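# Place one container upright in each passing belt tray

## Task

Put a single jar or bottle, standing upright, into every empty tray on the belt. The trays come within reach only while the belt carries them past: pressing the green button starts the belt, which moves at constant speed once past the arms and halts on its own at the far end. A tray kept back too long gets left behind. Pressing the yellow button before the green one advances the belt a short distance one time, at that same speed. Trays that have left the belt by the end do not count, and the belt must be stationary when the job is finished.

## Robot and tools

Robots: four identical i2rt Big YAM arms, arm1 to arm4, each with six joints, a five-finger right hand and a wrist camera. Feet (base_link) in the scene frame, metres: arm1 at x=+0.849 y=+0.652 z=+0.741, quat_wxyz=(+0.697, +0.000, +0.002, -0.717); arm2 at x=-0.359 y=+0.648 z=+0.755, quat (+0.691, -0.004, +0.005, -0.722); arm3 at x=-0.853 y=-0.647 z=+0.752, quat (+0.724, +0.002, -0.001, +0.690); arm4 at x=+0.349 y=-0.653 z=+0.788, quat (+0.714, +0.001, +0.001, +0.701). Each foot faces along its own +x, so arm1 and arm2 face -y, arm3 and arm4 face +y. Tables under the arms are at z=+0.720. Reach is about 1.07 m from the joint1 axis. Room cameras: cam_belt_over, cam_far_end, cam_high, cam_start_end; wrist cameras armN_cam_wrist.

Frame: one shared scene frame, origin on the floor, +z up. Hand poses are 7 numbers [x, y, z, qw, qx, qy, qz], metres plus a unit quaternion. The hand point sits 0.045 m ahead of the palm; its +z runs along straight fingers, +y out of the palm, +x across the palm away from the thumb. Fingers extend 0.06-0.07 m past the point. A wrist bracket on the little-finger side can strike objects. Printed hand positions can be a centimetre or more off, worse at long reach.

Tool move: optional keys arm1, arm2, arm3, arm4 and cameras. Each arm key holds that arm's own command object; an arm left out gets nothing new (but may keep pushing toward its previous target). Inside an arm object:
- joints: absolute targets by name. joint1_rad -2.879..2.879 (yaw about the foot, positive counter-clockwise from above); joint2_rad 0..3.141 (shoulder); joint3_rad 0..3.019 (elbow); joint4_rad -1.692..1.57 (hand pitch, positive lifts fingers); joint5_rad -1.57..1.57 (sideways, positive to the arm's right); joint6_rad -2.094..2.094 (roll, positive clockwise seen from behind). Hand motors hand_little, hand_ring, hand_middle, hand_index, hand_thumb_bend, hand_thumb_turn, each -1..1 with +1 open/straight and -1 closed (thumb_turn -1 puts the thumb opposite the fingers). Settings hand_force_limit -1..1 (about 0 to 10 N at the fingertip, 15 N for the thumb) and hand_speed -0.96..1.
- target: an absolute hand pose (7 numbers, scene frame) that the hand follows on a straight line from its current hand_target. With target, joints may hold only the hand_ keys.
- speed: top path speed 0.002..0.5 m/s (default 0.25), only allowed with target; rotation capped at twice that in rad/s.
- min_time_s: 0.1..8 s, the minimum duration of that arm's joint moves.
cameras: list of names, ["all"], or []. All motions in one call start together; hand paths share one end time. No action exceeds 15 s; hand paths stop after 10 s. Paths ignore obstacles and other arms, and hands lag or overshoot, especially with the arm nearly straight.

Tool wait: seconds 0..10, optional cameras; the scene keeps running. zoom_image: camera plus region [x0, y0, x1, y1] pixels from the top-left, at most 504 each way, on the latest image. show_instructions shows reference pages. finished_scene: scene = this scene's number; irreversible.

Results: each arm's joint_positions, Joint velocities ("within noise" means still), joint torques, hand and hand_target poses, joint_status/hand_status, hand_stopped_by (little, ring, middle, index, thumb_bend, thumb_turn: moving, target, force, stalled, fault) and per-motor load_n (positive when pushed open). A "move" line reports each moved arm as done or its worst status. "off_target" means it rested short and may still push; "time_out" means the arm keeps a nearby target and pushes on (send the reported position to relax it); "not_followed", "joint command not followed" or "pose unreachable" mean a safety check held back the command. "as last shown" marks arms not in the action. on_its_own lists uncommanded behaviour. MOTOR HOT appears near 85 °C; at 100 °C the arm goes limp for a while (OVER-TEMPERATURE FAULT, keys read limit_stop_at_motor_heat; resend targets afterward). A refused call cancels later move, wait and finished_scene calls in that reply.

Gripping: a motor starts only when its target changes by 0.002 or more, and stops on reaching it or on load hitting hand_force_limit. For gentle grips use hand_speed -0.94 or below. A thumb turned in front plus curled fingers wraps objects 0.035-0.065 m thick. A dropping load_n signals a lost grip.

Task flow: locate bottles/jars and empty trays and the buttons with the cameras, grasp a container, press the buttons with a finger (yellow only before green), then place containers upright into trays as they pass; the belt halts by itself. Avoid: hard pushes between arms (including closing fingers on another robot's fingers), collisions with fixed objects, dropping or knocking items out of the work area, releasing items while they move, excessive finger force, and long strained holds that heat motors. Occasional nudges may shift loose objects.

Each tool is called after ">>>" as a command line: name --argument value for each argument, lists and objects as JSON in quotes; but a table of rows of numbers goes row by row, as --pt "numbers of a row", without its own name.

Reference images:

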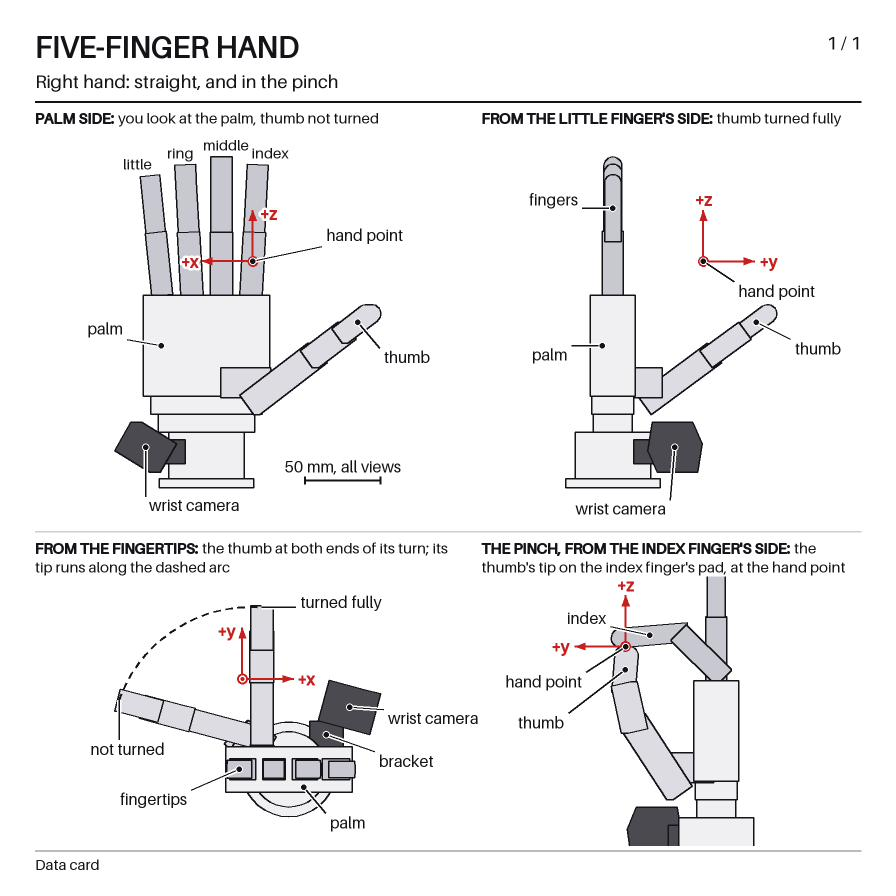

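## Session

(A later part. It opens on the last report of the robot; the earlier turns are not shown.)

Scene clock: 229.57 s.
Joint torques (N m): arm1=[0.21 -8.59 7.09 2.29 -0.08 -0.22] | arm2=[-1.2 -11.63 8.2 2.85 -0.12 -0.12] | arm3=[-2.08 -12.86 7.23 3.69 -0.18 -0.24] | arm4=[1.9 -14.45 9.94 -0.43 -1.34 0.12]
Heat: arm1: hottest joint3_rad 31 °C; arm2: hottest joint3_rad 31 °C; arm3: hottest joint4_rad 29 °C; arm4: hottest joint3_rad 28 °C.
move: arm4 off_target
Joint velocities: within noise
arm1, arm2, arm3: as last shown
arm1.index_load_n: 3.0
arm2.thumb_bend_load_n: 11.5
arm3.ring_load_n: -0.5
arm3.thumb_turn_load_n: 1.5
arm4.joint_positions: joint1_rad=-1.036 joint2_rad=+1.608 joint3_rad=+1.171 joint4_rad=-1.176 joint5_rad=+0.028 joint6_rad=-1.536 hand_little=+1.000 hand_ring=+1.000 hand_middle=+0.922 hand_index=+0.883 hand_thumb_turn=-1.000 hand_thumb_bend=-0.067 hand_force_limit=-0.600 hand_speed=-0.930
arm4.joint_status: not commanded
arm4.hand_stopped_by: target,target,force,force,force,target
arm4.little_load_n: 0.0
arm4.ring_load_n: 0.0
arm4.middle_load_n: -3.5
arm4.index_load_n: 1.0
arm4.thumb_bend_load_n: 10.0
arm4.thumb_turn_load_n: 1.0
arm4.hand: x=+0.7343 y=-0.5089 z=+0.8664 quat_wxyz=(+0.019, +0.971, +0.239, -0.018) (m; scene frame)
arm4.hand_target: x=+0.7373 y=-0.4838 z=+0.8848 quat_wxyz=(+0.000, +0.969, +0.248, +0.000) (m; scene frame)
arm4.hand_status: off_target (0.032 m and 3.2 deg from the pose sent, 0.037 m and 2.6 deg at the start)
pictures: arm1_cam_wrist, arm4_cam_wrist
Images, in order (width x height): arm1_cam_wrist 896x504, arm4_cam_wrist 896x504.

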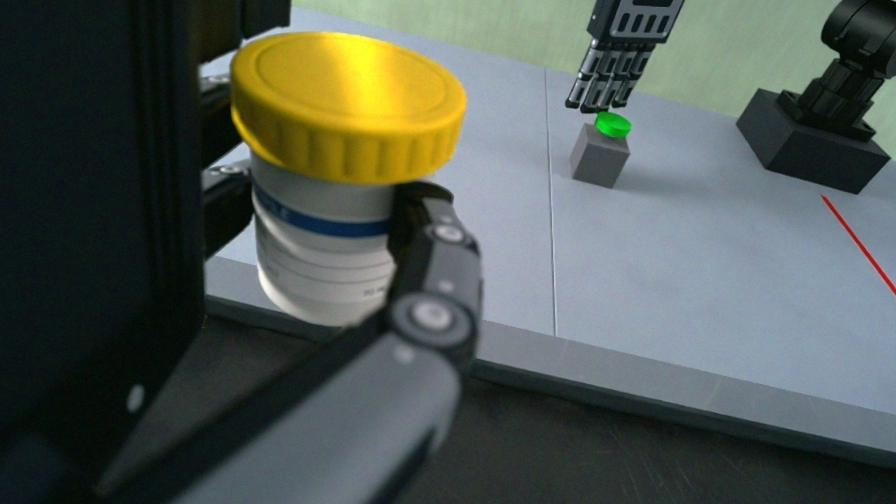

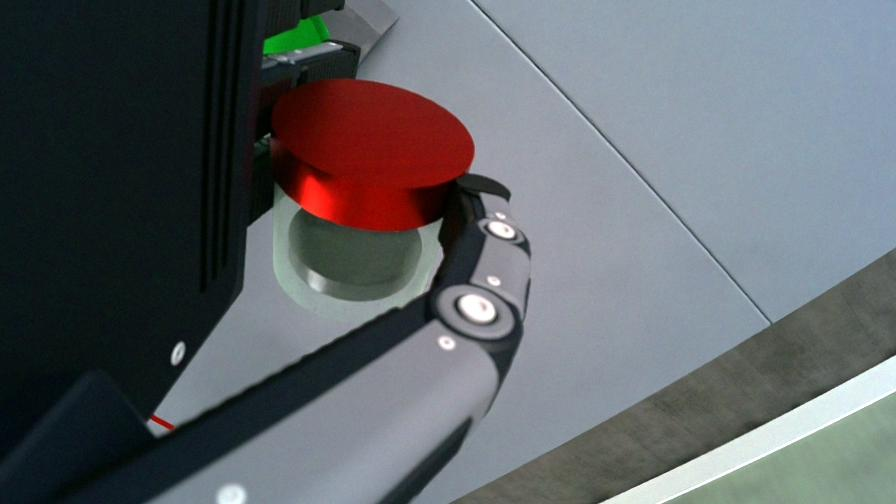

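>>> move --arm4 '{"target": [0.742, -0.484, 0.908, 0.0, 0.969, 0.248, 0.0], "speed": 0.15}' --cameras '["arm4_cam_wrist", "arm1_cam_wrist"]'

>>> zoom_image --camera "arm1_cam_wrist" --region '[500, 0, 700, 200]'

Scene clock: 230.97 s.
Joint torques (N m): arm1=[0.15 -8.53 7.1 2.28 -0.09 -0.23] | arm2=[-0.38 -11.63 7.98 2.93 -0.14 -0.23] | arm3=[-2.02 -13.51 7.12 3.67 -0.15 -0.24] | arm4=[-0.44 -14.39 10.3 -0.39 -0.11 0.09]
Heat: arm1: hottest joint3_rad 31 °C; arm2: hottest joint3_rad 31 °C; arm3: hottest joint4_rad 29 °C; arm4: hottest joint3_rad 28 °C.
move: arm4 off_target
Joint velocities: within noise
arm1, arm2, arm3: as last shown
arm1.middle_load_n: 1.5
arm1.index_load_n: 2.5
arm2.thumb_bend_load_n: 11.0
arm3.ring_load_n: 0.0
arm4.joint_positions: joint1_rad=-1.012 joint2_rad=+1.595 joint3_rad=+1.217 joint4_rad=-1.238 joint5_rad=+0.001 joint6_rad=-1.536 hand_little=+1.000 hand_ring=+1.000 hand_middle=+0.923 hand_index=+0.883 hand_thumb_turn=-1.000 hand_thumb_bend=-0.067 hand_force_limit=-0.600 hand_speed=-0.930
arm4.joint_status: not commanded
arm4.hand_stopped_by: target,target,force,force,force,target
arm4.little_load_n: 0.0
arm4.ring_load_n: 0.0
arm4.middle_load_n: 1.5
arm4.index_load_n: 1.5
arm4.thumb_bend_load_n: 9.5
arm4.thumb_turn_load_n: 0.5
arm4.hand: x=+0.7307 y=-0.4937 z=+0.8864 quat_wxyz=(+0.007, +0.968, +0.250, -0.023) (m; scene frame)
arm4.hand_target: x=+0.7414 y=-0.4844 z=+0.9080 quat_wxyz=(+0.000, +0.969, +0.248, +0.000) (m; scene frame)
arm4.hand_status: off_target (0.026 m and 2.8 deg from the pose sent, 0.049 m and 3.2 deg at the start)
pictures: arm1_cam_wrist, arm4_cam_wrist
Images, in order (width x height): arm1_cam_wrist 896x504, arm4_cam_wrist 896x504.

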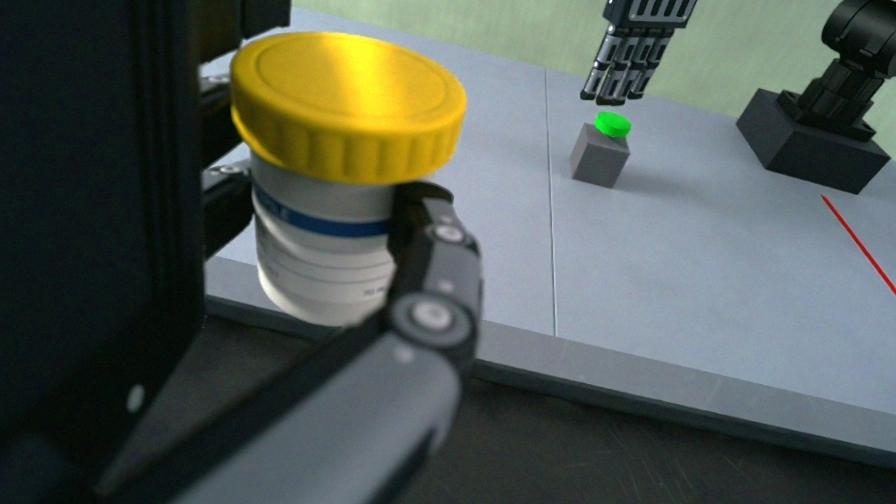

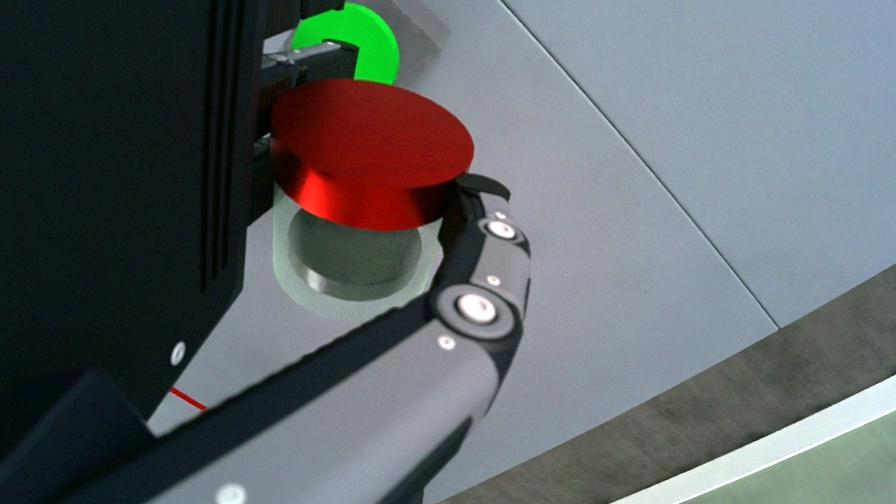

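Scaled by 2.520 from the camera's 896x504 image, which has a finer 1280x720 frame.

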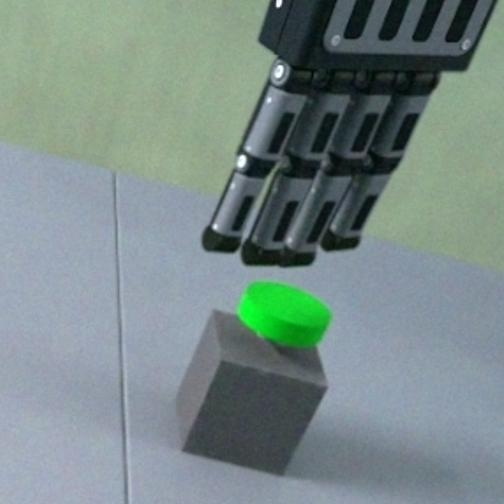

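>>> move --arm4 '{"target": [0.739, -0.490, 0.842, 0.0, 0.969, 0.248, 0.0], "speed": 0.08}' --cameras '["arm4_cam_wrist", "arm1_cam_wrist", "cam_belt_over"]'

>>> zoom_image --camera "arm1_cam_wrist" --region '[500, 0, 700, 200]'

Scene clock: 233.10 s.
Joint torques (N m): arm1=[0.21 -8.53 7.13 2.28 -0.09 -0.23] | arm2=[-0.73 -12.22 7.95 2.91 -0.12 -0.18] | arm3=[-2.08 -13.1 7.1 3.79 -0.14 -0.27] | arm4=[-1.03 -9.93 5.5 2.3 -0.11 -0.02]
Heat: arm1: hottest joint3_rad 31 °C; arm2: hottest joint3_rad 31 °C; arm3: hottest joint4_rad 29 °C; arm4: hottest joint3_rad 28 °C.
move: arm4 off_target
Joint velocities: within noise
arm1, arm2, arm3: as last shown
arm1.middle_load_n: 1.0
arm1.thumb_bend_load_n: 10.0
arm2.index_load_n: 0.0
arm2.thumb_turn_load_n: 2.0
arm4.joint_positions: joint1_rad=-1.012 joint2_rad=+1.597 joint3_rad=+1.156 joint4_rad=-1.129 joint5_rad=+0.001 joint6_rad=-1.536 hand_little=+1.000 hand_ring=+1.000 hand_middle=+0.923 hand_index=+0.883 hand_thumb_turn=-1.000 hand_thumb_bend=-0.067 hand_force_limit=-0.600 hand_speed=-0.930
arm4.joint_status: not commanded
arm4.hand_stopped_by: target,target,force,force,force,target
arm4.little_load_n: 0.0
arm4.ring_load_n: 0.0
arm4.middle_load_n: 0.5
arm4.index_load_n: 1.5
arm4.thumb_bend_load_n: 9.5
arm4.thumb_turn_load_n: 0.5
arm4.hand: x=+0.7337 y=-0.4919 z=+0.8624 quat_wxyz=(+0.001, +0.968, +0.250, -0.001) (m; scene frame)
arm4.hand_target: x=+0.7381 y=-0.4904 z=+0.8427 quat_wxyz=(+0.000, +0.969, +0.248, +0.000) (m; scene frame)
arm4.hand_status: off_target (0.021 m and 0.2 deg from the pose sent, 0.045 m and 2.8 deg at the start)
pictures: arm1_cam_wrist, arm4_cam_wrist, cam_belt_over
Images, in order (width x height): arm1_cam_wrist 896x504, arm4_cam_wrist 896x504, cam_belt_over 896x504.

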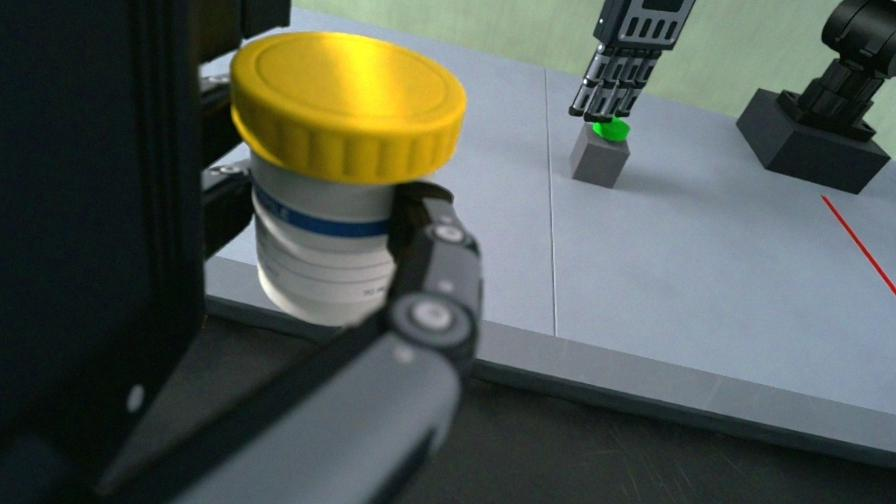

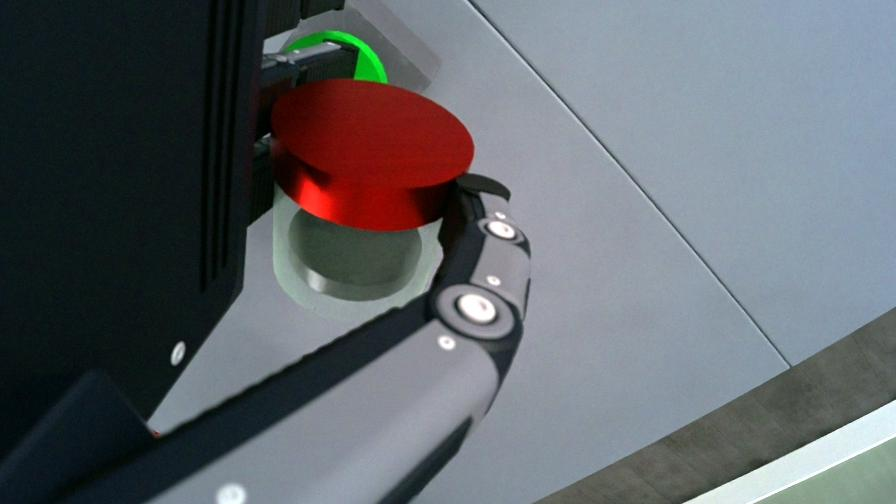

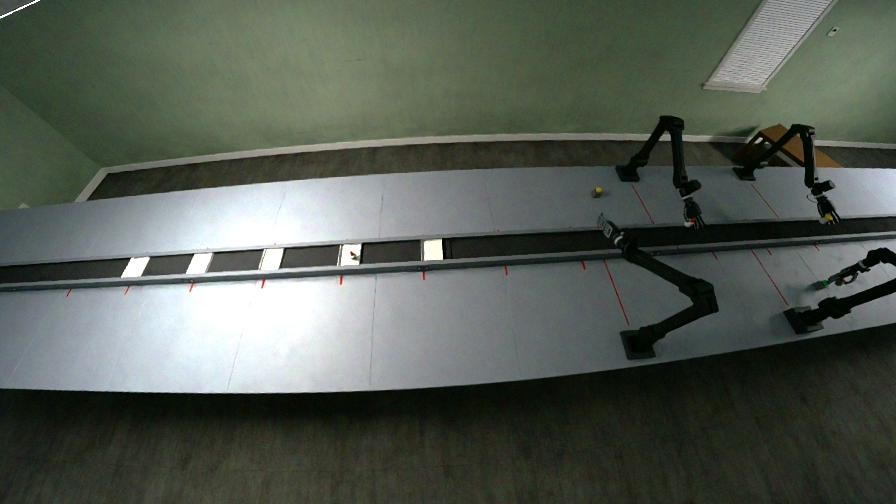

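Scaled by 2.520 from the camera's 896x504 image, which has a finer 1280x720 frame.

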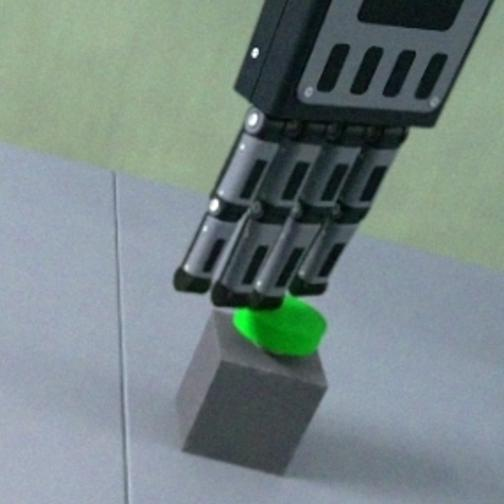

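>>> move --arm4 '{"target": [0.738, -0.49, 0.95, 0.0, 0.969, 0.248, 0.0], "speed": 0.15}'

>>> move --arm4 '{"joints": {"joint1_rad": -0.4, "joint2_rad": 1.25, "joint3_rad": 1.1, "joint4_rad": -0.5, "joint5_rad": 0.0, "joint6_rad": -1.57}, "min_time_s": 3}'

>>> move --arm4 '{"joints": {"joint1_rad": 0.141, "joint2_rad": 1.60, "joint3_rad": 0.95, "joint4_rad": 0.43, "joint5_rad": 0.0, "joint6_rad": -1.57}, "min_time_s": 3.5}' --cameras '["arm3_cam_wrist", "arm4_cam_wrist", "cam_belt_over", "cam_start_end"]'

Scene clock: 235.07 s.
Joint torques (N m): arm1=[0.21 -8.59 7.12 2.29 -0.08 -0.23] | arm2=[-0.67 -10.34 8.08 2.93 -0.12 -0.19] | arm3=[-2.02 -13.1 7.1 3.78 -0.12 -0.26] | arm4=[-1.26 -12.98 10.26 -0.31 -0.09 0.01]
Heat: arm1: hottest joint3_rad 31 °C; arm2: hottest joint3_rad 31 °C; arm3: hottest joint4_rad 29 °C; arm4: hottest joint3_rad 28 °C.
move: arm4 off_target
Joint velocities: within noise
arm1, arm2, arm3: as last shown
arm1.little_load_n: -0.5
arm1.thumb_bend_load_n: 9.5
arm2.thumb_turn_load_n: 1.5
arm3.thumb_bend_load_n: 8.5
arm4.joint_positions: joint1_rad=-1.012 joint2_rad=+1.539 joint3_rad=+1.283 joint4_rad=-1.345 joint5_rad=+0.001 joint6_rad=-1.536 hand_little=+1.000 hand_ring=+1.000 hand_middle=+0.923 hand_index=+0.883 hand_thumb_turn=-1.000 hand_thumb_bend=-0.067 hand_force_limit=-0.600 hand_speed=-0.930
arm4.joint_status: not commanded
arm4.hand_stopped_by: target,target,force,force,force,target
arm4.little_load_n: 0.0
arm4.ring_load_n: 0.0
arm4.middle_load_n: 1.0
arm4.index_load_n: 1.0
arm4.thumb_bend_load_n: 9.5
arm4.thumb_turn_load_n: 0.5
arm4.hand: x=+0.7286 y=-0.4949 z=+0.9338 quat_wxyz=(+0.005, +0.968, +0.250, -0.016) (m; scene frame)
arm4.hand_target: x=+0.7375 y=-0.4903 z=+0.9498 quat_wxyz=(+0.000, +0.969, +0.248, +0.000) (m; scene frame)
arm4.hand_status: off_target (0.019 m and 1.9 deg from the pose sent, 0.088 m and 0.2 deg at the start)
pictures: none

Scene clock: 238.47 s.
Joint torques (N m): arm1=[0.21 -8.53 7.1 2.3 -0.09 -0.23] | arm2=[-0.32 -11.81 8.32 2.73 -0.09 -0.23] | arm3=[-1.9 -13.22 7.24 3.73 -0.11 -0.23] | arm4=[-0.5 -11.58 9.37 2.92 -0.1 -0.12]
Heat: arm1: hottest joint3_rad 31 °C; arm2: hottest joint3_rad 31 °C; arm3: hottest joint4_rad 29 °C; arm4: hottest joint3_rad 28 °C.
move: arm4 done
Joint velocities: within noise
arm1, arm2, arm3: as last shown
arm1.little_load_n: 0.0
arm1.middle_load_n: 1.5
arm2.index_load_n: 0.5
arm2.thumb_bend_load_n: 10.5
arm3.thumb_bend_load_n: 9.0
arm4.joint_positions: joint1_rad=-0.404 joint2_rad=+1.268 joint3_rad=+1.088 joint4_rad=-0.528 joint5_rad=+0.000 joint6_rad=-1.560 hand_little=+1.000 hand_ring=+1.000 hand_middle=+0.923 hand_index=+0.883 hand_thumb_turn=-1.000 hand_thumb_bend=-0.067 hand_force_limit=-0.600 hand_speed=-0.930
arm4.joint_status: all done
arm4.hand_stopped_by: target,target,force,force,force,target
arm4.little_load_n: 0.0
arm4.ring_load_n: 0.0
arm4.middle_load_n: 1.0
arm4.index_load_n: 1.5
arm4.thumb_bend_load_n: 9.5
arm4.thumb_turn_load_n: 0.5
arm4.hand: x=+0.6234 y=-0.1909 z=+1.0316 quat_wxyz=(-0.229, +0.766, +0.489, +0.349) (m; scene frame)
arm4.hand_target: x=+0.6244 y=-0.1840 z=+1.0536 quat_wxyz=(-0.243, +0.752, +0.488, +0.371) (m; scene frame)
arm4.hand_status: not commanded
pictures: none

Scene clock: 242.47 s.
Joint torques (N m): arm1=[0.21 -8.47 7.1 2.29 -0.09 -0.23] | arm2=[-0.85 -11.81 7.97 2.93 -0.08 -0.2] | arm3=[-1.96 -13.51 7.13 3.66 -0.11 -0.27] | arm4=[-0.56 -13.74 8.12 3.48 -0.09 -0.14]
Heat: arm1: hottest joint3_rad 31 °C; arm2: hottest joint3_rad 31 °C; arm3: hottest joint4_rad 29 °C; arm4: hottest joint3_rad 29 °C.
move: arm4 done
Joint velocities: within noise
arm1, arm2, arm3: as last shown
arm1.middle_load_n: 1.0
arm1.thumb_bend_load_n: 9.0
arm2.index_load_n: 0.0
arm2.thumb_bend_load_n: 11.0
arm2.thumb_turn_load_n: 2.0
arm4.joint_positions: joint1_rad=+0.137 joint2_rad=+1.604 joint3_rad=+0.939 joint4_rad=+0.398 joint5_rad=+0.000 joint6_rad=-1.560 hand_little=+1.000 hand_ring=+1.000 hand_middle=+0.923 hand_index=+0.883 hand_thumb_turn=-1.000 hand_thumb_bend=-0.067 hand_force_limit=-0.600 hand_speed=-0.930
arm4.joint_status: all done
arm4.hand_stopped_by: target,target,force,force,force,target
arm4.little_load_n: 0.5
arm4.ring_load_n: 0.0
arm4.middle_load_n: 1.0
arm4.index_load_n: 1.5
arm4.thumb_bend_load_n: 9.5
arm4.thumb_turn_load_n: 1.0
arm4.hand: x=+0.3325 y=+0.0034 z=+0.9565 quat_wxyz=(-0.456, +0.532, +0.591, +0.399) (m; scene frame)
arm4.hand_target: x=+0.3292 y=+0.0102 z=+0.9742 quat_wxyz=(-0.469, +0.518, +0.584, +0.413) (m; scene frame)
arm4.hand_status: not commanded
pictures: arm3_cam_wrist, arm4_cam_wrist, cam_belt_over, cam_start_end
Images, in order (width x height): arm3_cam_wrist 896x504, arm4_cam_wrist 896x504, cam_belt_over 896x504, cam_start_end 896x504.

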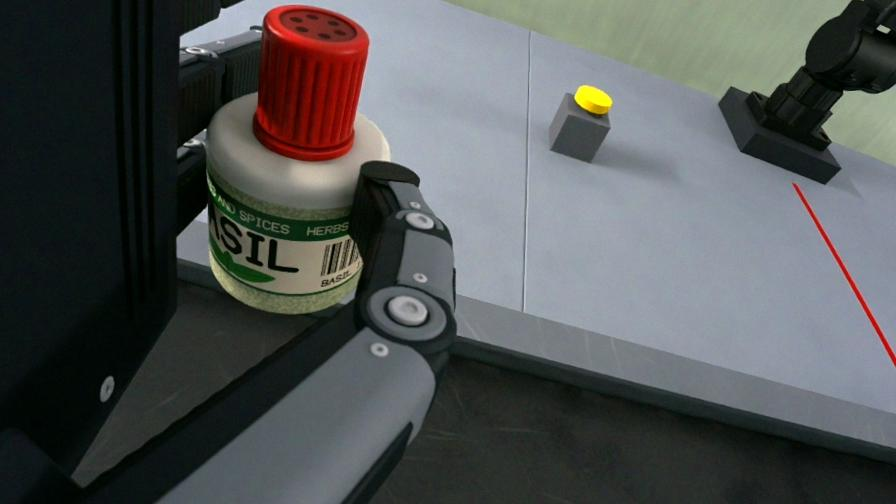

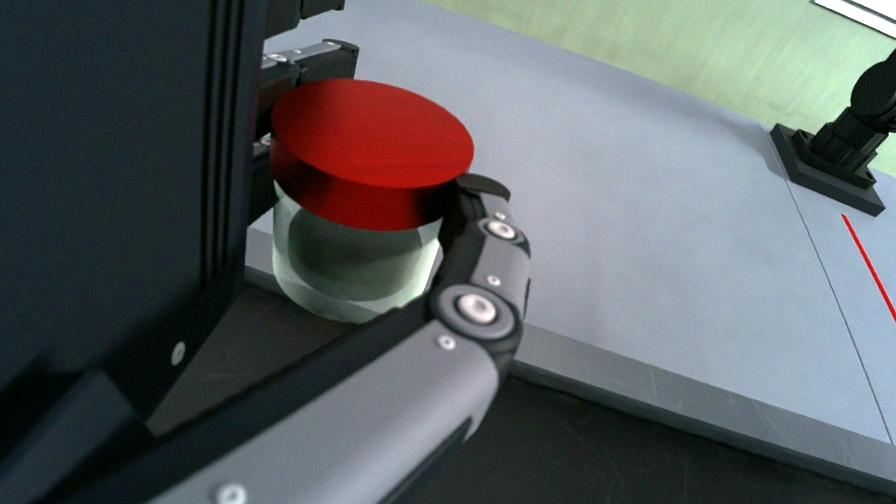

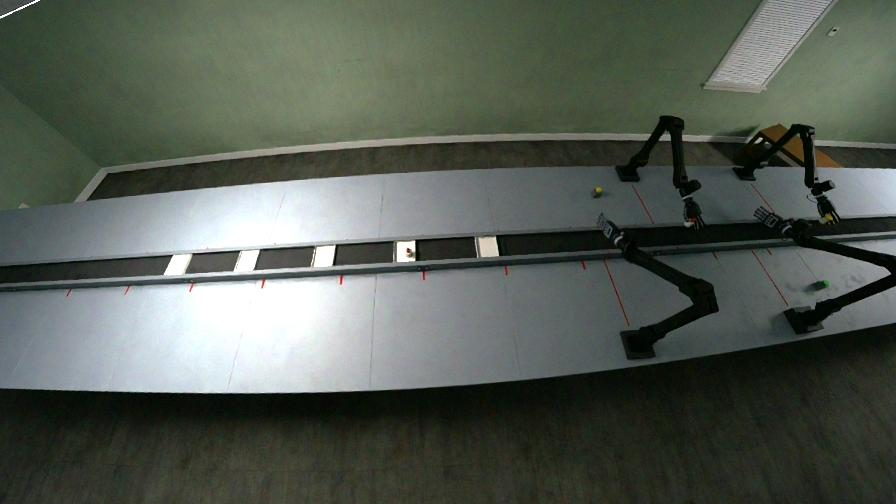

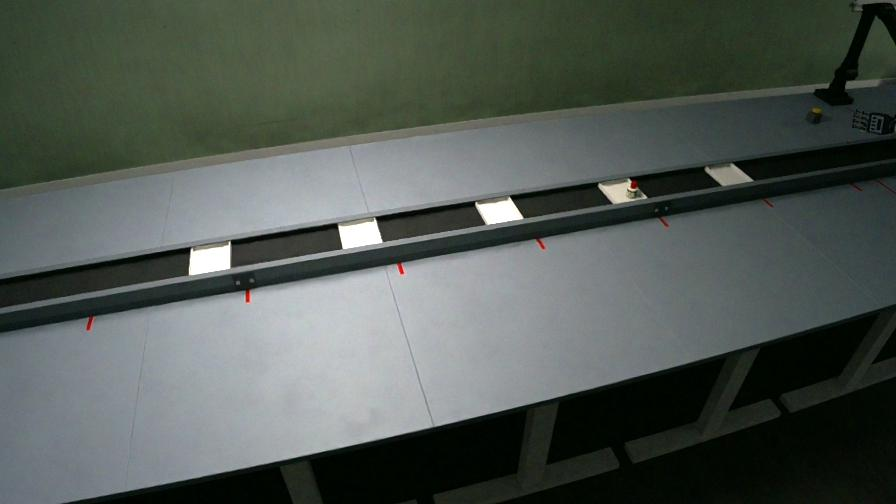

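>>> zoom_image --camera "arm3_cam_wrist" --region '[440, 250, 740, 450]'

Scaled by 1.680 from the camera's 896x504 image, which has a finer 1280x720 frame.

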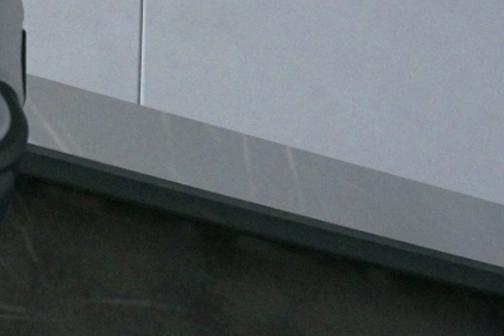

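>>> move --arm1 '{"target": [0.80, 0.0, 0.93, 0.445, 0.5495, -0.5495, 0.445], "speed": 0.08}' --arm2 '{"target": [-0.359, 0.0, 0.95, 0.445, 0.5495, -0.5495, 0.445], "speed": 0.08}' --arm3 '{"target": [-0.853, 0.0, 0.95, -0.445, 0.5495, 0.5495, 0.445], "speed": 0.08}' --arm4 '{"target": [0.349, 0.0, 0.95, -0.445, 0.5495, 0.5495, 0.445], "speed": 0.08}' --cameras '["cam_high", "arm3_cam_wrist", "cam_start_end"]'

Scene clock: 251.33 s.
Joint torques (N m): arm1=[0.15 -8.23 6.91 2.3 0.15 -0.16] | arm2=[0.15 -12.1 7.61 2.89 0.17 0] | arm3=[-0.67 -13.22 7.04 3.69 0.16 -0.03] | arm4=[-0.26 -13.45 7.68 3.47 0.13 0]
Heat: arm1: hottest joint3_rad 31 °C; arm2: hottest joint3_rad 31 °C; arm3: hottest joint4_rad 29 °C; arm4: hottest joint3_rad 29 °C.
move: arm1 done; arm2 done; arm3 off_target; arm4 off_target
Joint velocities: within noise
arm1.joint_positions: joint1_rad=+0.059 joint2_rad=+1.565 joint3_rad=+0.926 joint4_rad=+0.429 joint5_rad=+0.022 joint6_rad=-1.554 hand_little=+1.000 hand_ring=+1.000 hand_middle=+0.949 hand_index=+0.824 hand_thumb_turn=-1.000 hand_thumb_bend=-0.131 hand_force_limit=-0.600 hand_speed=-0.930
arm1.joint_status: not commanded
arm1.hand_stopped_by: target,target,force,force,force,target
arm1.little_load_n: 0.0
arm1.ring_load_n: 0.0
arm1.middle_load_n: 1.0
arm1.index_load_n: 2.5
arm1.thumb_bend_load_n: 9.5
arm1.thumb_turn_load_n: 1.0
arm1.hand: x=+0.8040 y=+0.0006 z=+0.9344 quat_wxyz=(+0.440, +0.549, -0.551, +0.448) (m; scene frame)
arm1.hand_target: x=+0.8000 y=+0.0000 z=+0.9300 quat_wxyz=(+0.445, +0.550, -0.550, +0.445) (m; scene frame)
arm1.hand_status: done (0.006 m and 0.7 deg from the pose sent, 0.066 m and 6.5 deg at the start)
arm2.joint_positions: joint1_rad=+0.160 joint2_rad=+1.565 joint3_rad=+0.925 joint4_rad=+0.401 joint5_rad=+0.115 joint6_rad=-1.539 hand_little=+1.000 hand_ring=+1.000 hand_middle=+0.838 hand_index=+0.935 hand_thumb_turn=-1.000 hand_thumb_bend=-0.113 hand_force_limit=-0.600 hand_speed=-0.930
arm2.joint_status: not commanded
arm2.hand_stopped_by: target,target,force,force,force,target
arm2.little_load_n: 0.0
arm2.ring_load_n: 0.0
arm2.middle_load_n: 2.0
arm2.index_load_n: 0.5
arm2.thumb_bend_load_n: 11.0
arm2.thumb_turn_load_n: 1.5
arm2.hand: x=-0.3639 y=+0.0032 z=+0.9419 quat_wxyz=(+0.440, +0.557, -0.555, +0.434) (m; scene frame)
arm2.hand_target: x=-0.3591 y=+0.0002 z=+0.9500 quat_wxyz=(+0.445, +0.550, -0.550, +0.445) (m; scene frame)
arm2.hand_status: done (0.010 m and 1.8 deg from the pose sent, 0.010 m and 5.9 deg at the start)
arm3.joint_positions: joint1_rad=+0.165 joint2_rad=+1.552 joint3_rad=+0.935 joint4_rad=+0.398 joint5_rad=+0.123 joint6_rad=-1.554 hand_little=+1.000 hand_ring=+1.000 hand_middle=+0.917 hand_index=+0.962 hand_thumb_turn=-1.000 hand_thumb_bend=-0.212 hand_force_limit=-0.600 hand_speed=-0.930
arm3.joint_status: not commanded
arm3.hand_stopped_by: target,target,force,force,force,target
arm3.little_load_n: 0.0
arm3.ring_load_n: 0.0
arm3.middle_load_n: 2.0
arm3.index_load_n: 0.0
arm3.thumb_bend_load_n: 9.0
arm3.thumb_turn_load_n: 1.5
arm3.hand: x=-0.8445 y=-0.0015 z=+0.9565 quat_wxyz=(-0.440, +0.550, +0.550, +0.448) (m; scene frame)
arm3.hand_target: x=-0.8530 y=-0.0003 z=+0.9501 quat_wxyz=(-0.445, +0.550, +0.550, +0.445) (m; scene frame)
arm3.hand_status: off_target (0.011 m and 0.7 deg from the pose sent, 0.015 m and 5.6 deg at the start)
arm4.joint_positions: joint1_rad=+0.140 joint2_rad=+1.640 joint3_rad=+0.898 joint4_rad=+0.487 joint5_rad=+0.124 joint6_rad=-1.551 hand_little=+1.000 hand_ring=+1.000 hand_middle=+0.923 hand_index=+0.883 hand_thumb_turn=-1.000 hand_thumb_bend=-0.067 hand_force_limit=-0.600 hand_speed=-0.930
arm4.joint_status: not commanded
arm4.hand_stopped_by: target,target,force,force,force,target
arm4.little_load_n: 0.0
arm4.ring_load_n: 0.0
arm4.middle_load_n: 1.5
arm4.index_load_n: 1.5
arm4.thumb_bend_load_n: 9.5
arm4.thumb_turn_load_n: 1.0
arm4.hand: x=+0.3551 y=-0.0067 z=+0.9353 quat_wxyz=(-0.429, +0.559, +0.560, +0.436) (m; scene frame)
arm4.hand_target: x=+0.3491 y=-0.0004 z=+0.9501 quat_wxyz=(-0.445, +0.550, +0.549, +0.445) (m; scene frame)
arm4.hand_status: off_target (0.017 m and 2.7 deg from the pose sent, 0.018 m and 7.5 deg at the start)
pictures: arm3_cam_wrist, cam_high, cam_start_end
Images, in order (width x height): arm3_cam_wrist 896x504, cam_high 896x504, cam_start_end 896x504.

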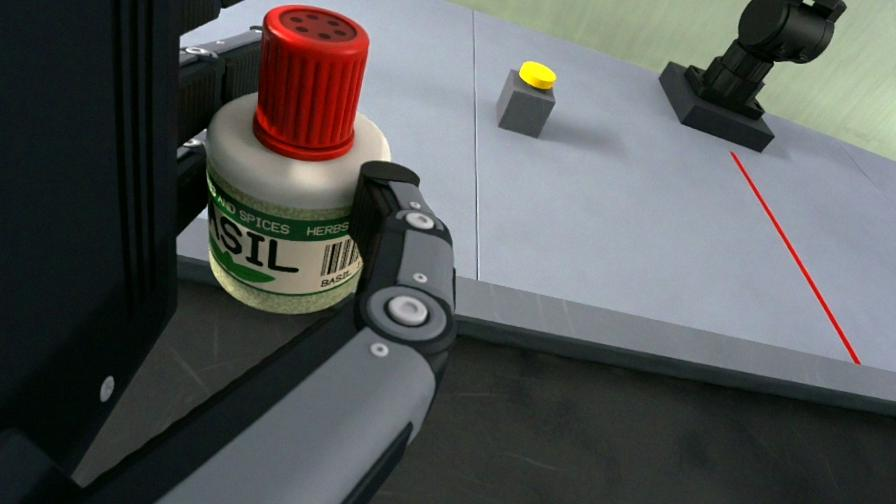

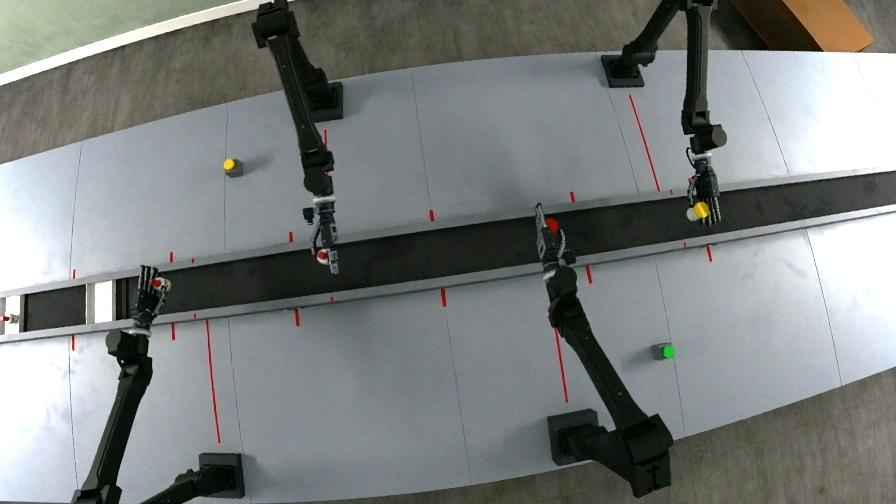

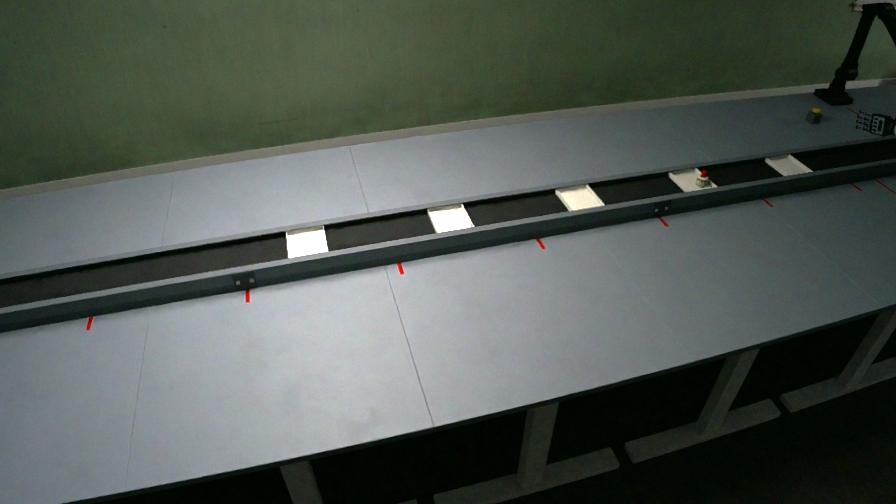

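>>> wait --seconds 2 --cameras '["cam_high"]'

>>> zoom_image --camera "cam_high" --region '[0, 180, 252, 380]'

Scene clock: 253.73 s.
Joint torques (N m): arm1=[0.09 -8.18 6.91 2.29 0.15 -0.16] | arm2=[0.15 -12.81 7.94 3.06 0.1 0.08] | arm3=[-0.38 -13.39 6.99 3.66 0.13 -0.04] | arm4=[-0.15 -13.57 7.65 3.45 0.13 0.01]
Heat: arm1: hottest joint3_rad 31 °C; arm2: hottest joint3_rad 31 °C; arm3: hottest joint4_rad 29 °C; arm4: hottest joint3_rad 29 °C.
Joint velocities: within noise
arm1.joint_positions: joint1_rad=+0.059 joint2_rad=+1.565 joint3_rad=+0.926 joint4_rad=+0.429 joint5_rad=+0.022 joint6_rad=-1.554 hand_little=+1.000 hand_ring=+1.000 hand_middle=+0.949 hand_index=+0.824 hand_thumb_turn=-1.000 hand_thumb_bend=-0.131 hand_force_limit=-0.600 hand_speed=-0.930
arm1.joint_status: not commanded
arm1.hand_stopped_by: target,target,force,force,force,target
arm1.little_load_n: 0.0
arm1.ring_load_n: 0.0
arm1.middle_load_n: 1.5
arm1.index_load_n: 2.5
arm1.thumb_bend_load_n: 9.5
arm1.thumb_turn_load_n: 1.0
arm1.hand: x=+0.8040 y=+0.0006 z=+0.9344 quat_wxyz=(+0.440, +0.549, -0.551, +0.448) (m; scene frame)
arm1.hand_target: x=+0.8000 y=+0.0000 z=+0.9300 quat_wxyz=(+0.445, +0.550, -0.550, +0.445) (m; scene frame)
arm1.hand_status: done (0.006 m and 0.7 deg from the pose sent, 0.066 m and 6.5 deg at the start)
arm2.joint_positions: joint1_rad=+0.160 joint2_rad=+1.565 joint3_rad=+0.925 joint4_rad=+0.401 joint5_rad=+0.115 joint6_rad=-1.539 hand_little=+1.000 hand_ring=+1.000 hand_middle=+0.838 hand_index=+0.935 hand_thumb_turn=-1.000 hand_thumb_bend=-0.113 hand_force_limit=-0.600 hand_speed=-0.930
arm2.joint_status: not commanded
arm2.hand_stopped_by: target,target,force,force,force,target
arm2.little_load_n: 0.0
arm2.ring_load_n: 0.0
arm2.middle_load_n: 2.0
arm2.index_load_n: 0.0
arm2.thumb_bend_load_n: 11.0
arm2.thumb_turn_load_n: 1.5
arm2.hand: x=-0.3639 y=+0.0032 z=+0.9419 quat_wxyz=(+0.440, +0.557, -0.555, +0.434) (m; scene frame)
arm2.hand_target: x=-0.3591 y=+0.0002 z=+0.9499 quat_wxyz=(+0.445, +0.550, -0.550, +0.445) (m; scene frame)
arm2.hand_status: done (0.010 m and 1.8 deg from the pose sent, 0.010 m and 5.9 deg at the start)
arm3.joint_positions: joint1_rad=+0.165 joint2_rad=+1.552 joint3_rad=+0.935 joint4_rad=+0.398 joint5_rad=+0.123 joint6_rad=-1.554 hand_little=+1.000 hand_ring=+1.000 hand_middle=+0.917 hand_index=+0.962 hand_thumb_turn=-1.000 hand_thumb_bend=-0.212 hand_force_limit=-0.600 hand_speed=-0.930
arm3.joint_status: not commanded
arm3.hand_stopped_by: target,target,force,force,force,target
arm3.little_load_n: 0.0
arm3.ring_load_n: 0.0
arm3.middle_load_n: 2.0
arm3.index_load_n: 0.0
arm3.thumb_bend_load_n: 9.0
arm3.thumb_turn_load_n: 1.5
arm3.hand: x=-0.8445 y=-0.0015 z=+0.9565 quat_wxyz=(-0.440, +0.550, +0.550, +0.448) (m; scene frame)
arm3.hand_target: x=-0.8530 y=-0.0003 z=+0.9501 quat_wxyz=(-0.445, +0.550, +0.550, +0.445) (m; scene frame)
arm3.hand_status: off_target (0.011 m and 0.7 deg from the pose sent, 0.015 m and 5.6 deg at the start)
arm4.joint_positions: joint1_rad=+0.140 joint2_rad=+1.640 joint3_rad=+0.898 joint4_rad=+0.487 joint5_rad=+0.124 joint6_rad=-1.551 hand_little=+1.000 hand_ring=+1.000 hand_middle=+0.923 hand_index=+0.883 hand_thumb_turn=-1.000 hand_thumb_bend=-0.067 hand_force_limit=-0.600 hand_speed=-0.930
arm4.joint_status: not commanded
arm4.hand_stopped_by: target,target,force,force,force,target
arm4.little_load_n: 0.0
arm4.ring_load_n: 0.0
arm4.middle_load_n: 1.0
arm4.index_load_n: 1.5
arm4.thumb_bend_load_n: 9.5
arm4.thumb_turn_load_n: 1.0
arm4.hand: x=+0.3551 y=-0.0067 z=+0.9353 quat_wxyz=(-0.429, +0.559, +0.560, +0.436) (m; scene frame)
arm4.hand_target: x=+0.3491 y=-0.0004 z=+0.9501 quat_wxyz=(-0.445, +0.550, +0.549, +0.445) (m; scene frame)
arm4.hand_status: off_target (0.017 m and 2.7 deg from the pose sent, 0.018 m and 7.5 deg at the start)
wait: 2.00 s; at rest from the start
pictures: cam_high
Images, in order (width x height): cam_high 896x504.

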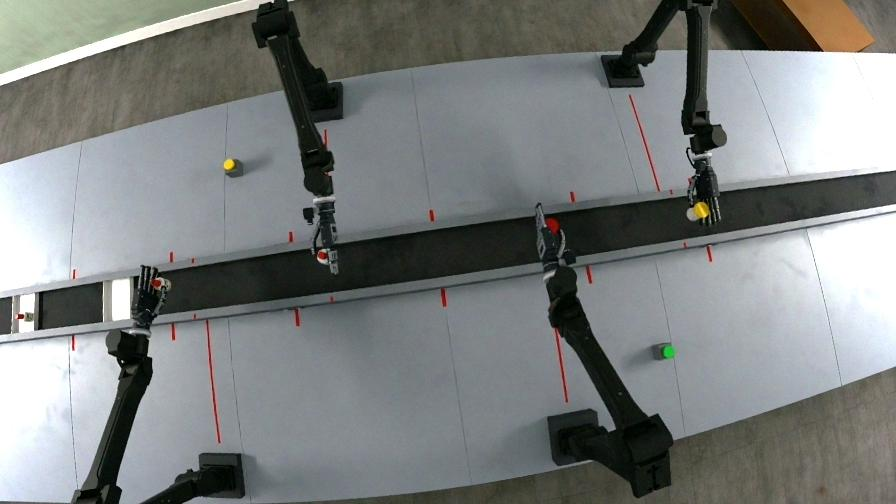

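Scaled by 2.000 from the camera's 896x504 image, which has a finer 1280x720 frame.

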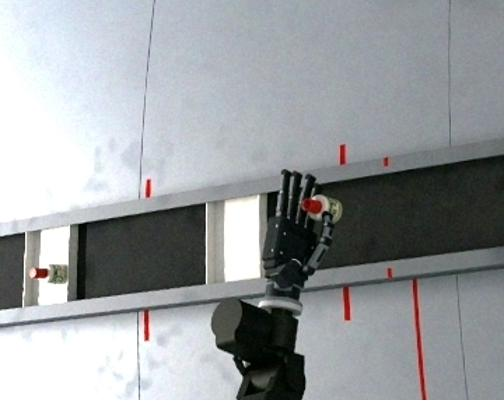

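>>> wait --seconds 4 --cameras '["cam_high", "arm3_cam_wrist"]'

>>> zoom_image --camera "cam_high" --region '[100, 180, 352, 380]'

Scene clock: 259.23 s.
Joint torques (N m): arm1=[0.09 -8.23 6.93 2.3 0.14 -0.16] | arm2=[0.15 -12.22 8.18 2.97 0.18 0.02] | arm3=[-0.03 -13.63 7.05 3.79 0.09 -0.03] | arm4=[-0.32 -13.74 7.68 3.44 0.14 0]
Heat: arm1: hottest joint3_rad 32 °C; arm2: hottest joint3_rad 31 °C; arm3: hottest joint4_rad 29 °C; arm4: hottest joint3_rad 28 °C.
Joint velocities: within noise
arm1.joint_positions: joint1_rad=+0.059 joint2_rad=+1.565 joint3_rad=+0.926 joint4_rad=+0.429 joint5_rad=+0.022 joint6_rad=-1.554 hand_little=+1.000 hand_ring=+1.000 hand_middle=+0.949 hand_index=+0.824 hand_thumb_turn=-1.000 hand_thumb_bend=-0.131 hand_force_limit=-0.600 hand_speed=-0.930
arm1.joint_status: not commanded
arm1.hand_stopped_by: target,target,force,force,force,target
arm1.little_load_n: 0.0
arm1.ring_load_n: 0.0
arm1.middle_load_n: 1.0
arm1.index_load_n: 2.5
arm1.thumb_bend_load_n: 9.5
arm1.thumb_turn_load_n: 1.0
arm1.hand: x=+0.8040 y=+0.0006 z=+0.9344 quat_wxyz=(+0.440, +0.549, -0.551, +0.448) (m; scene frame)
arm1.hand_target: x=+0.8000 y=+0.0000 z=+0.9300 quat_wxyz=(+0.445, +0.550, -0.550, +0.445) (m; scene frame)
arm1.hand_status: done (0.006 m and 0.7 deg from the pose sent, 0.066 m and 6.5 deg at the start)
arm2.joint_positions: joint1_rad=+0.160 joint2_rad=+1.565 joint3_rad=+0.925 joint4_rad=+0.401 joint5_rad=+0.115 joint6_rad=-1.539 hand_little=+1.000 hand_ring=+1.000 hand_middle=+0.838 hand_index=+0.935 hand_thumb_turn=-1.000 hand_thumb_bend=-0.113 hand_force_limit=-0.600 hand_speed=-0.930
arm2.joint_status: not commanded
arm2.hand_stopped_by: target,target,force,force,force,target
arm2.little_load_n: 0.0
arm2.ring_load_n: 0.0
arm2.middle_load_n: 2.0
arm2.index_load_n: 0.5
arm2.thumb_bend_load_n: 11.0
arm2.thumb_turn_load_n: 2.0
arm2.hand: x=-0.3639 y=+0.0032 z=+0.9419 quat_wxyz=(+0.440, +0.557, -0.555, +0.434) (m; scene frame)
arm2.hand_target: x=-0.3591 y=+0.0002 z=+0.9499 quat_wxyz=(+0.445, +0.550, -0.550, +0.445) (m; scene frame)
arm2.hand_status: done (0.010 m and 1.8 deg from the pose sent, 0.010 m and 5.9 deg at the start)
arm3.joint_positions: joint1_rad=+0.165 joint2_rad=+1.552 joint3_rad=+0.935 joint4_rad=+0.398 joint5_rad=+0.123 joint6_rad=-1.554 hand_little=+1.000 hand_ring=+1.000 hand_middle=+0.917 hand_index=+0.962 hand_thumb_turn=-1.000 hand_thumb_bend=-0.212 hand_force_limit=-0.600 hand_speed=-0.930
arm3.joint_status: not commanded
arm3.hand_stopped_by: target,target,force,force,force,target
arm3.little_load_n: 0.0
arm3.ring_load_n: 0.0
arm3.middle_load_n: 2.0
arm3.index_load_n: 0.0
arm3.thumb_bend_load_n: 9.0
arm3.thumb_turn_load_n: 1.0
arm3.hand: x=-0.8445 y=-0.0015 z=+0.9565 quat_wxyz=(-0.440, +0.550, +0.550, +0.448) (m; scene frame)
arm3.hand_target: x=-0.8530 y=-0.0003 z=+0.9501 quat_wxyz=(-0.445, +0.550, +0.550, +0.445) (m; scene frame)
arm3.hand_status: off_target (0.011 m and 0.7 deg from the pose sent, 0.015 m and 5.6 deg at the start)
arm4.joint_positions: joint1_rad=+0.140 joint2_rad=+1.640 joint3_rad=+0.898 joint4_rad=+0.487 joint5_rad=+0.124 joint6_rad=-1.551 hand_little=+1.000 hand_ring=+1.000 hand_middle=+0.923 hand_index=+0.883 hand_thumb_turn=-1.000 hand_thumb_bend=-0.067 hand_force_limit=-0.600 hand_speed=-0.930
arm4.joint_status: not commanded
arm4.hand_stopped_by: target,target,force,force,force,target
arm4.little_load_n: 0.0
arm4.ring_load_n: 0.0
arm4.middle_load_n: 1.0
arm4.index_load_n: 1.5
arm4.thumb_bend_load_n: 9.5
arm4.thumb_turn_load_n: 0.5
arm4.hand: x=+0.3551 y=-0.0067 z=+0.9353 quat_wxyz=(-0.429, +0.559, +0.560, +0.436) (m; scene frame)
arm4.hand_target: x=+0.3491 y=-0.0004 z=+0.9501 quat_wxyz=(-0.445, +0.550, +0.549, +0.445) (m; scene frame)
arm4.hand_status: off_target (0.017 m and 2.7 deg from the pose sent, 0.018 m and 7.5 deg at the start)
wait: 4.00 s; at rest from the start
pictures: arm3_cam_wrist, cam_high
Images, in order (width x height): arm3_cam_wrist 896x504, cam_high 896x504.

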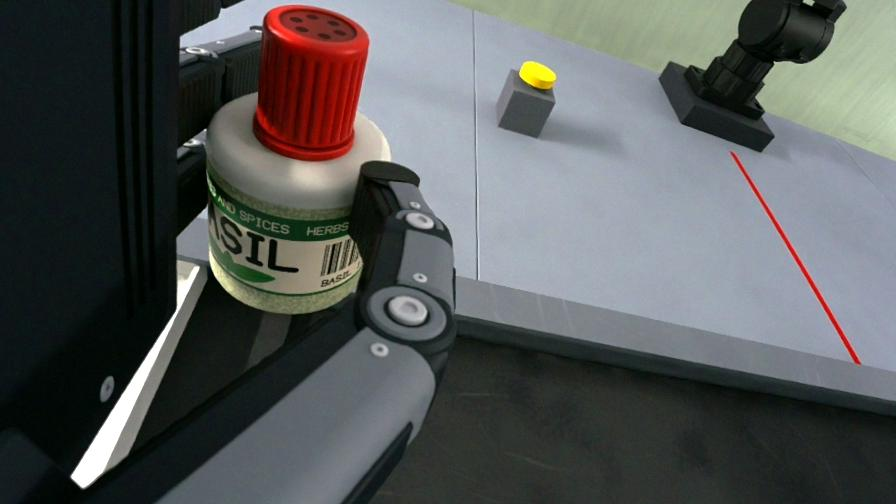

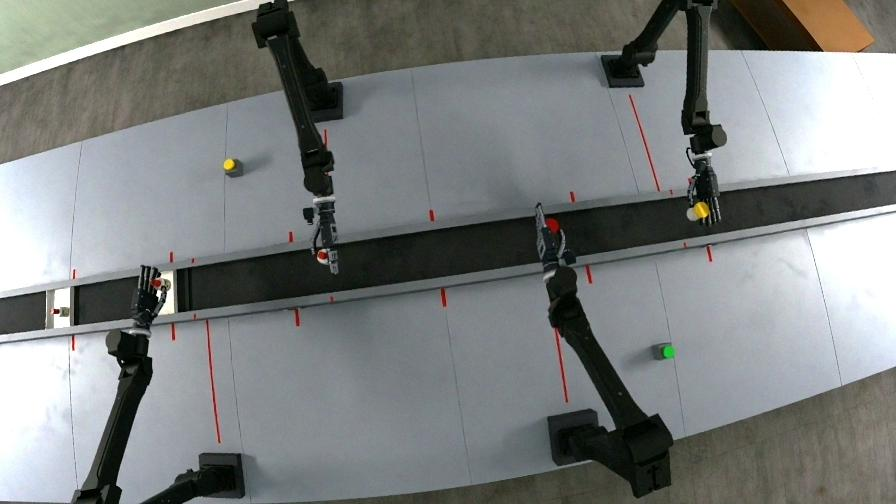

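Scaled by 2.000 from the camera's 896x504 image, which has a finer 1280x720 frame.

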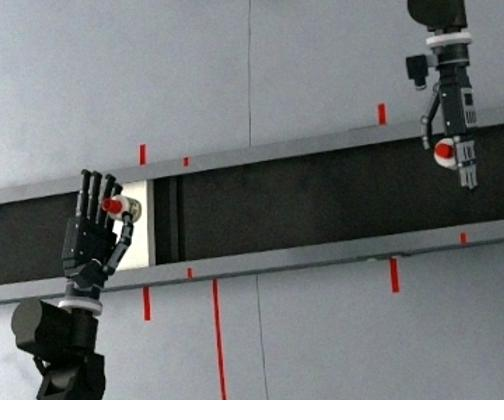

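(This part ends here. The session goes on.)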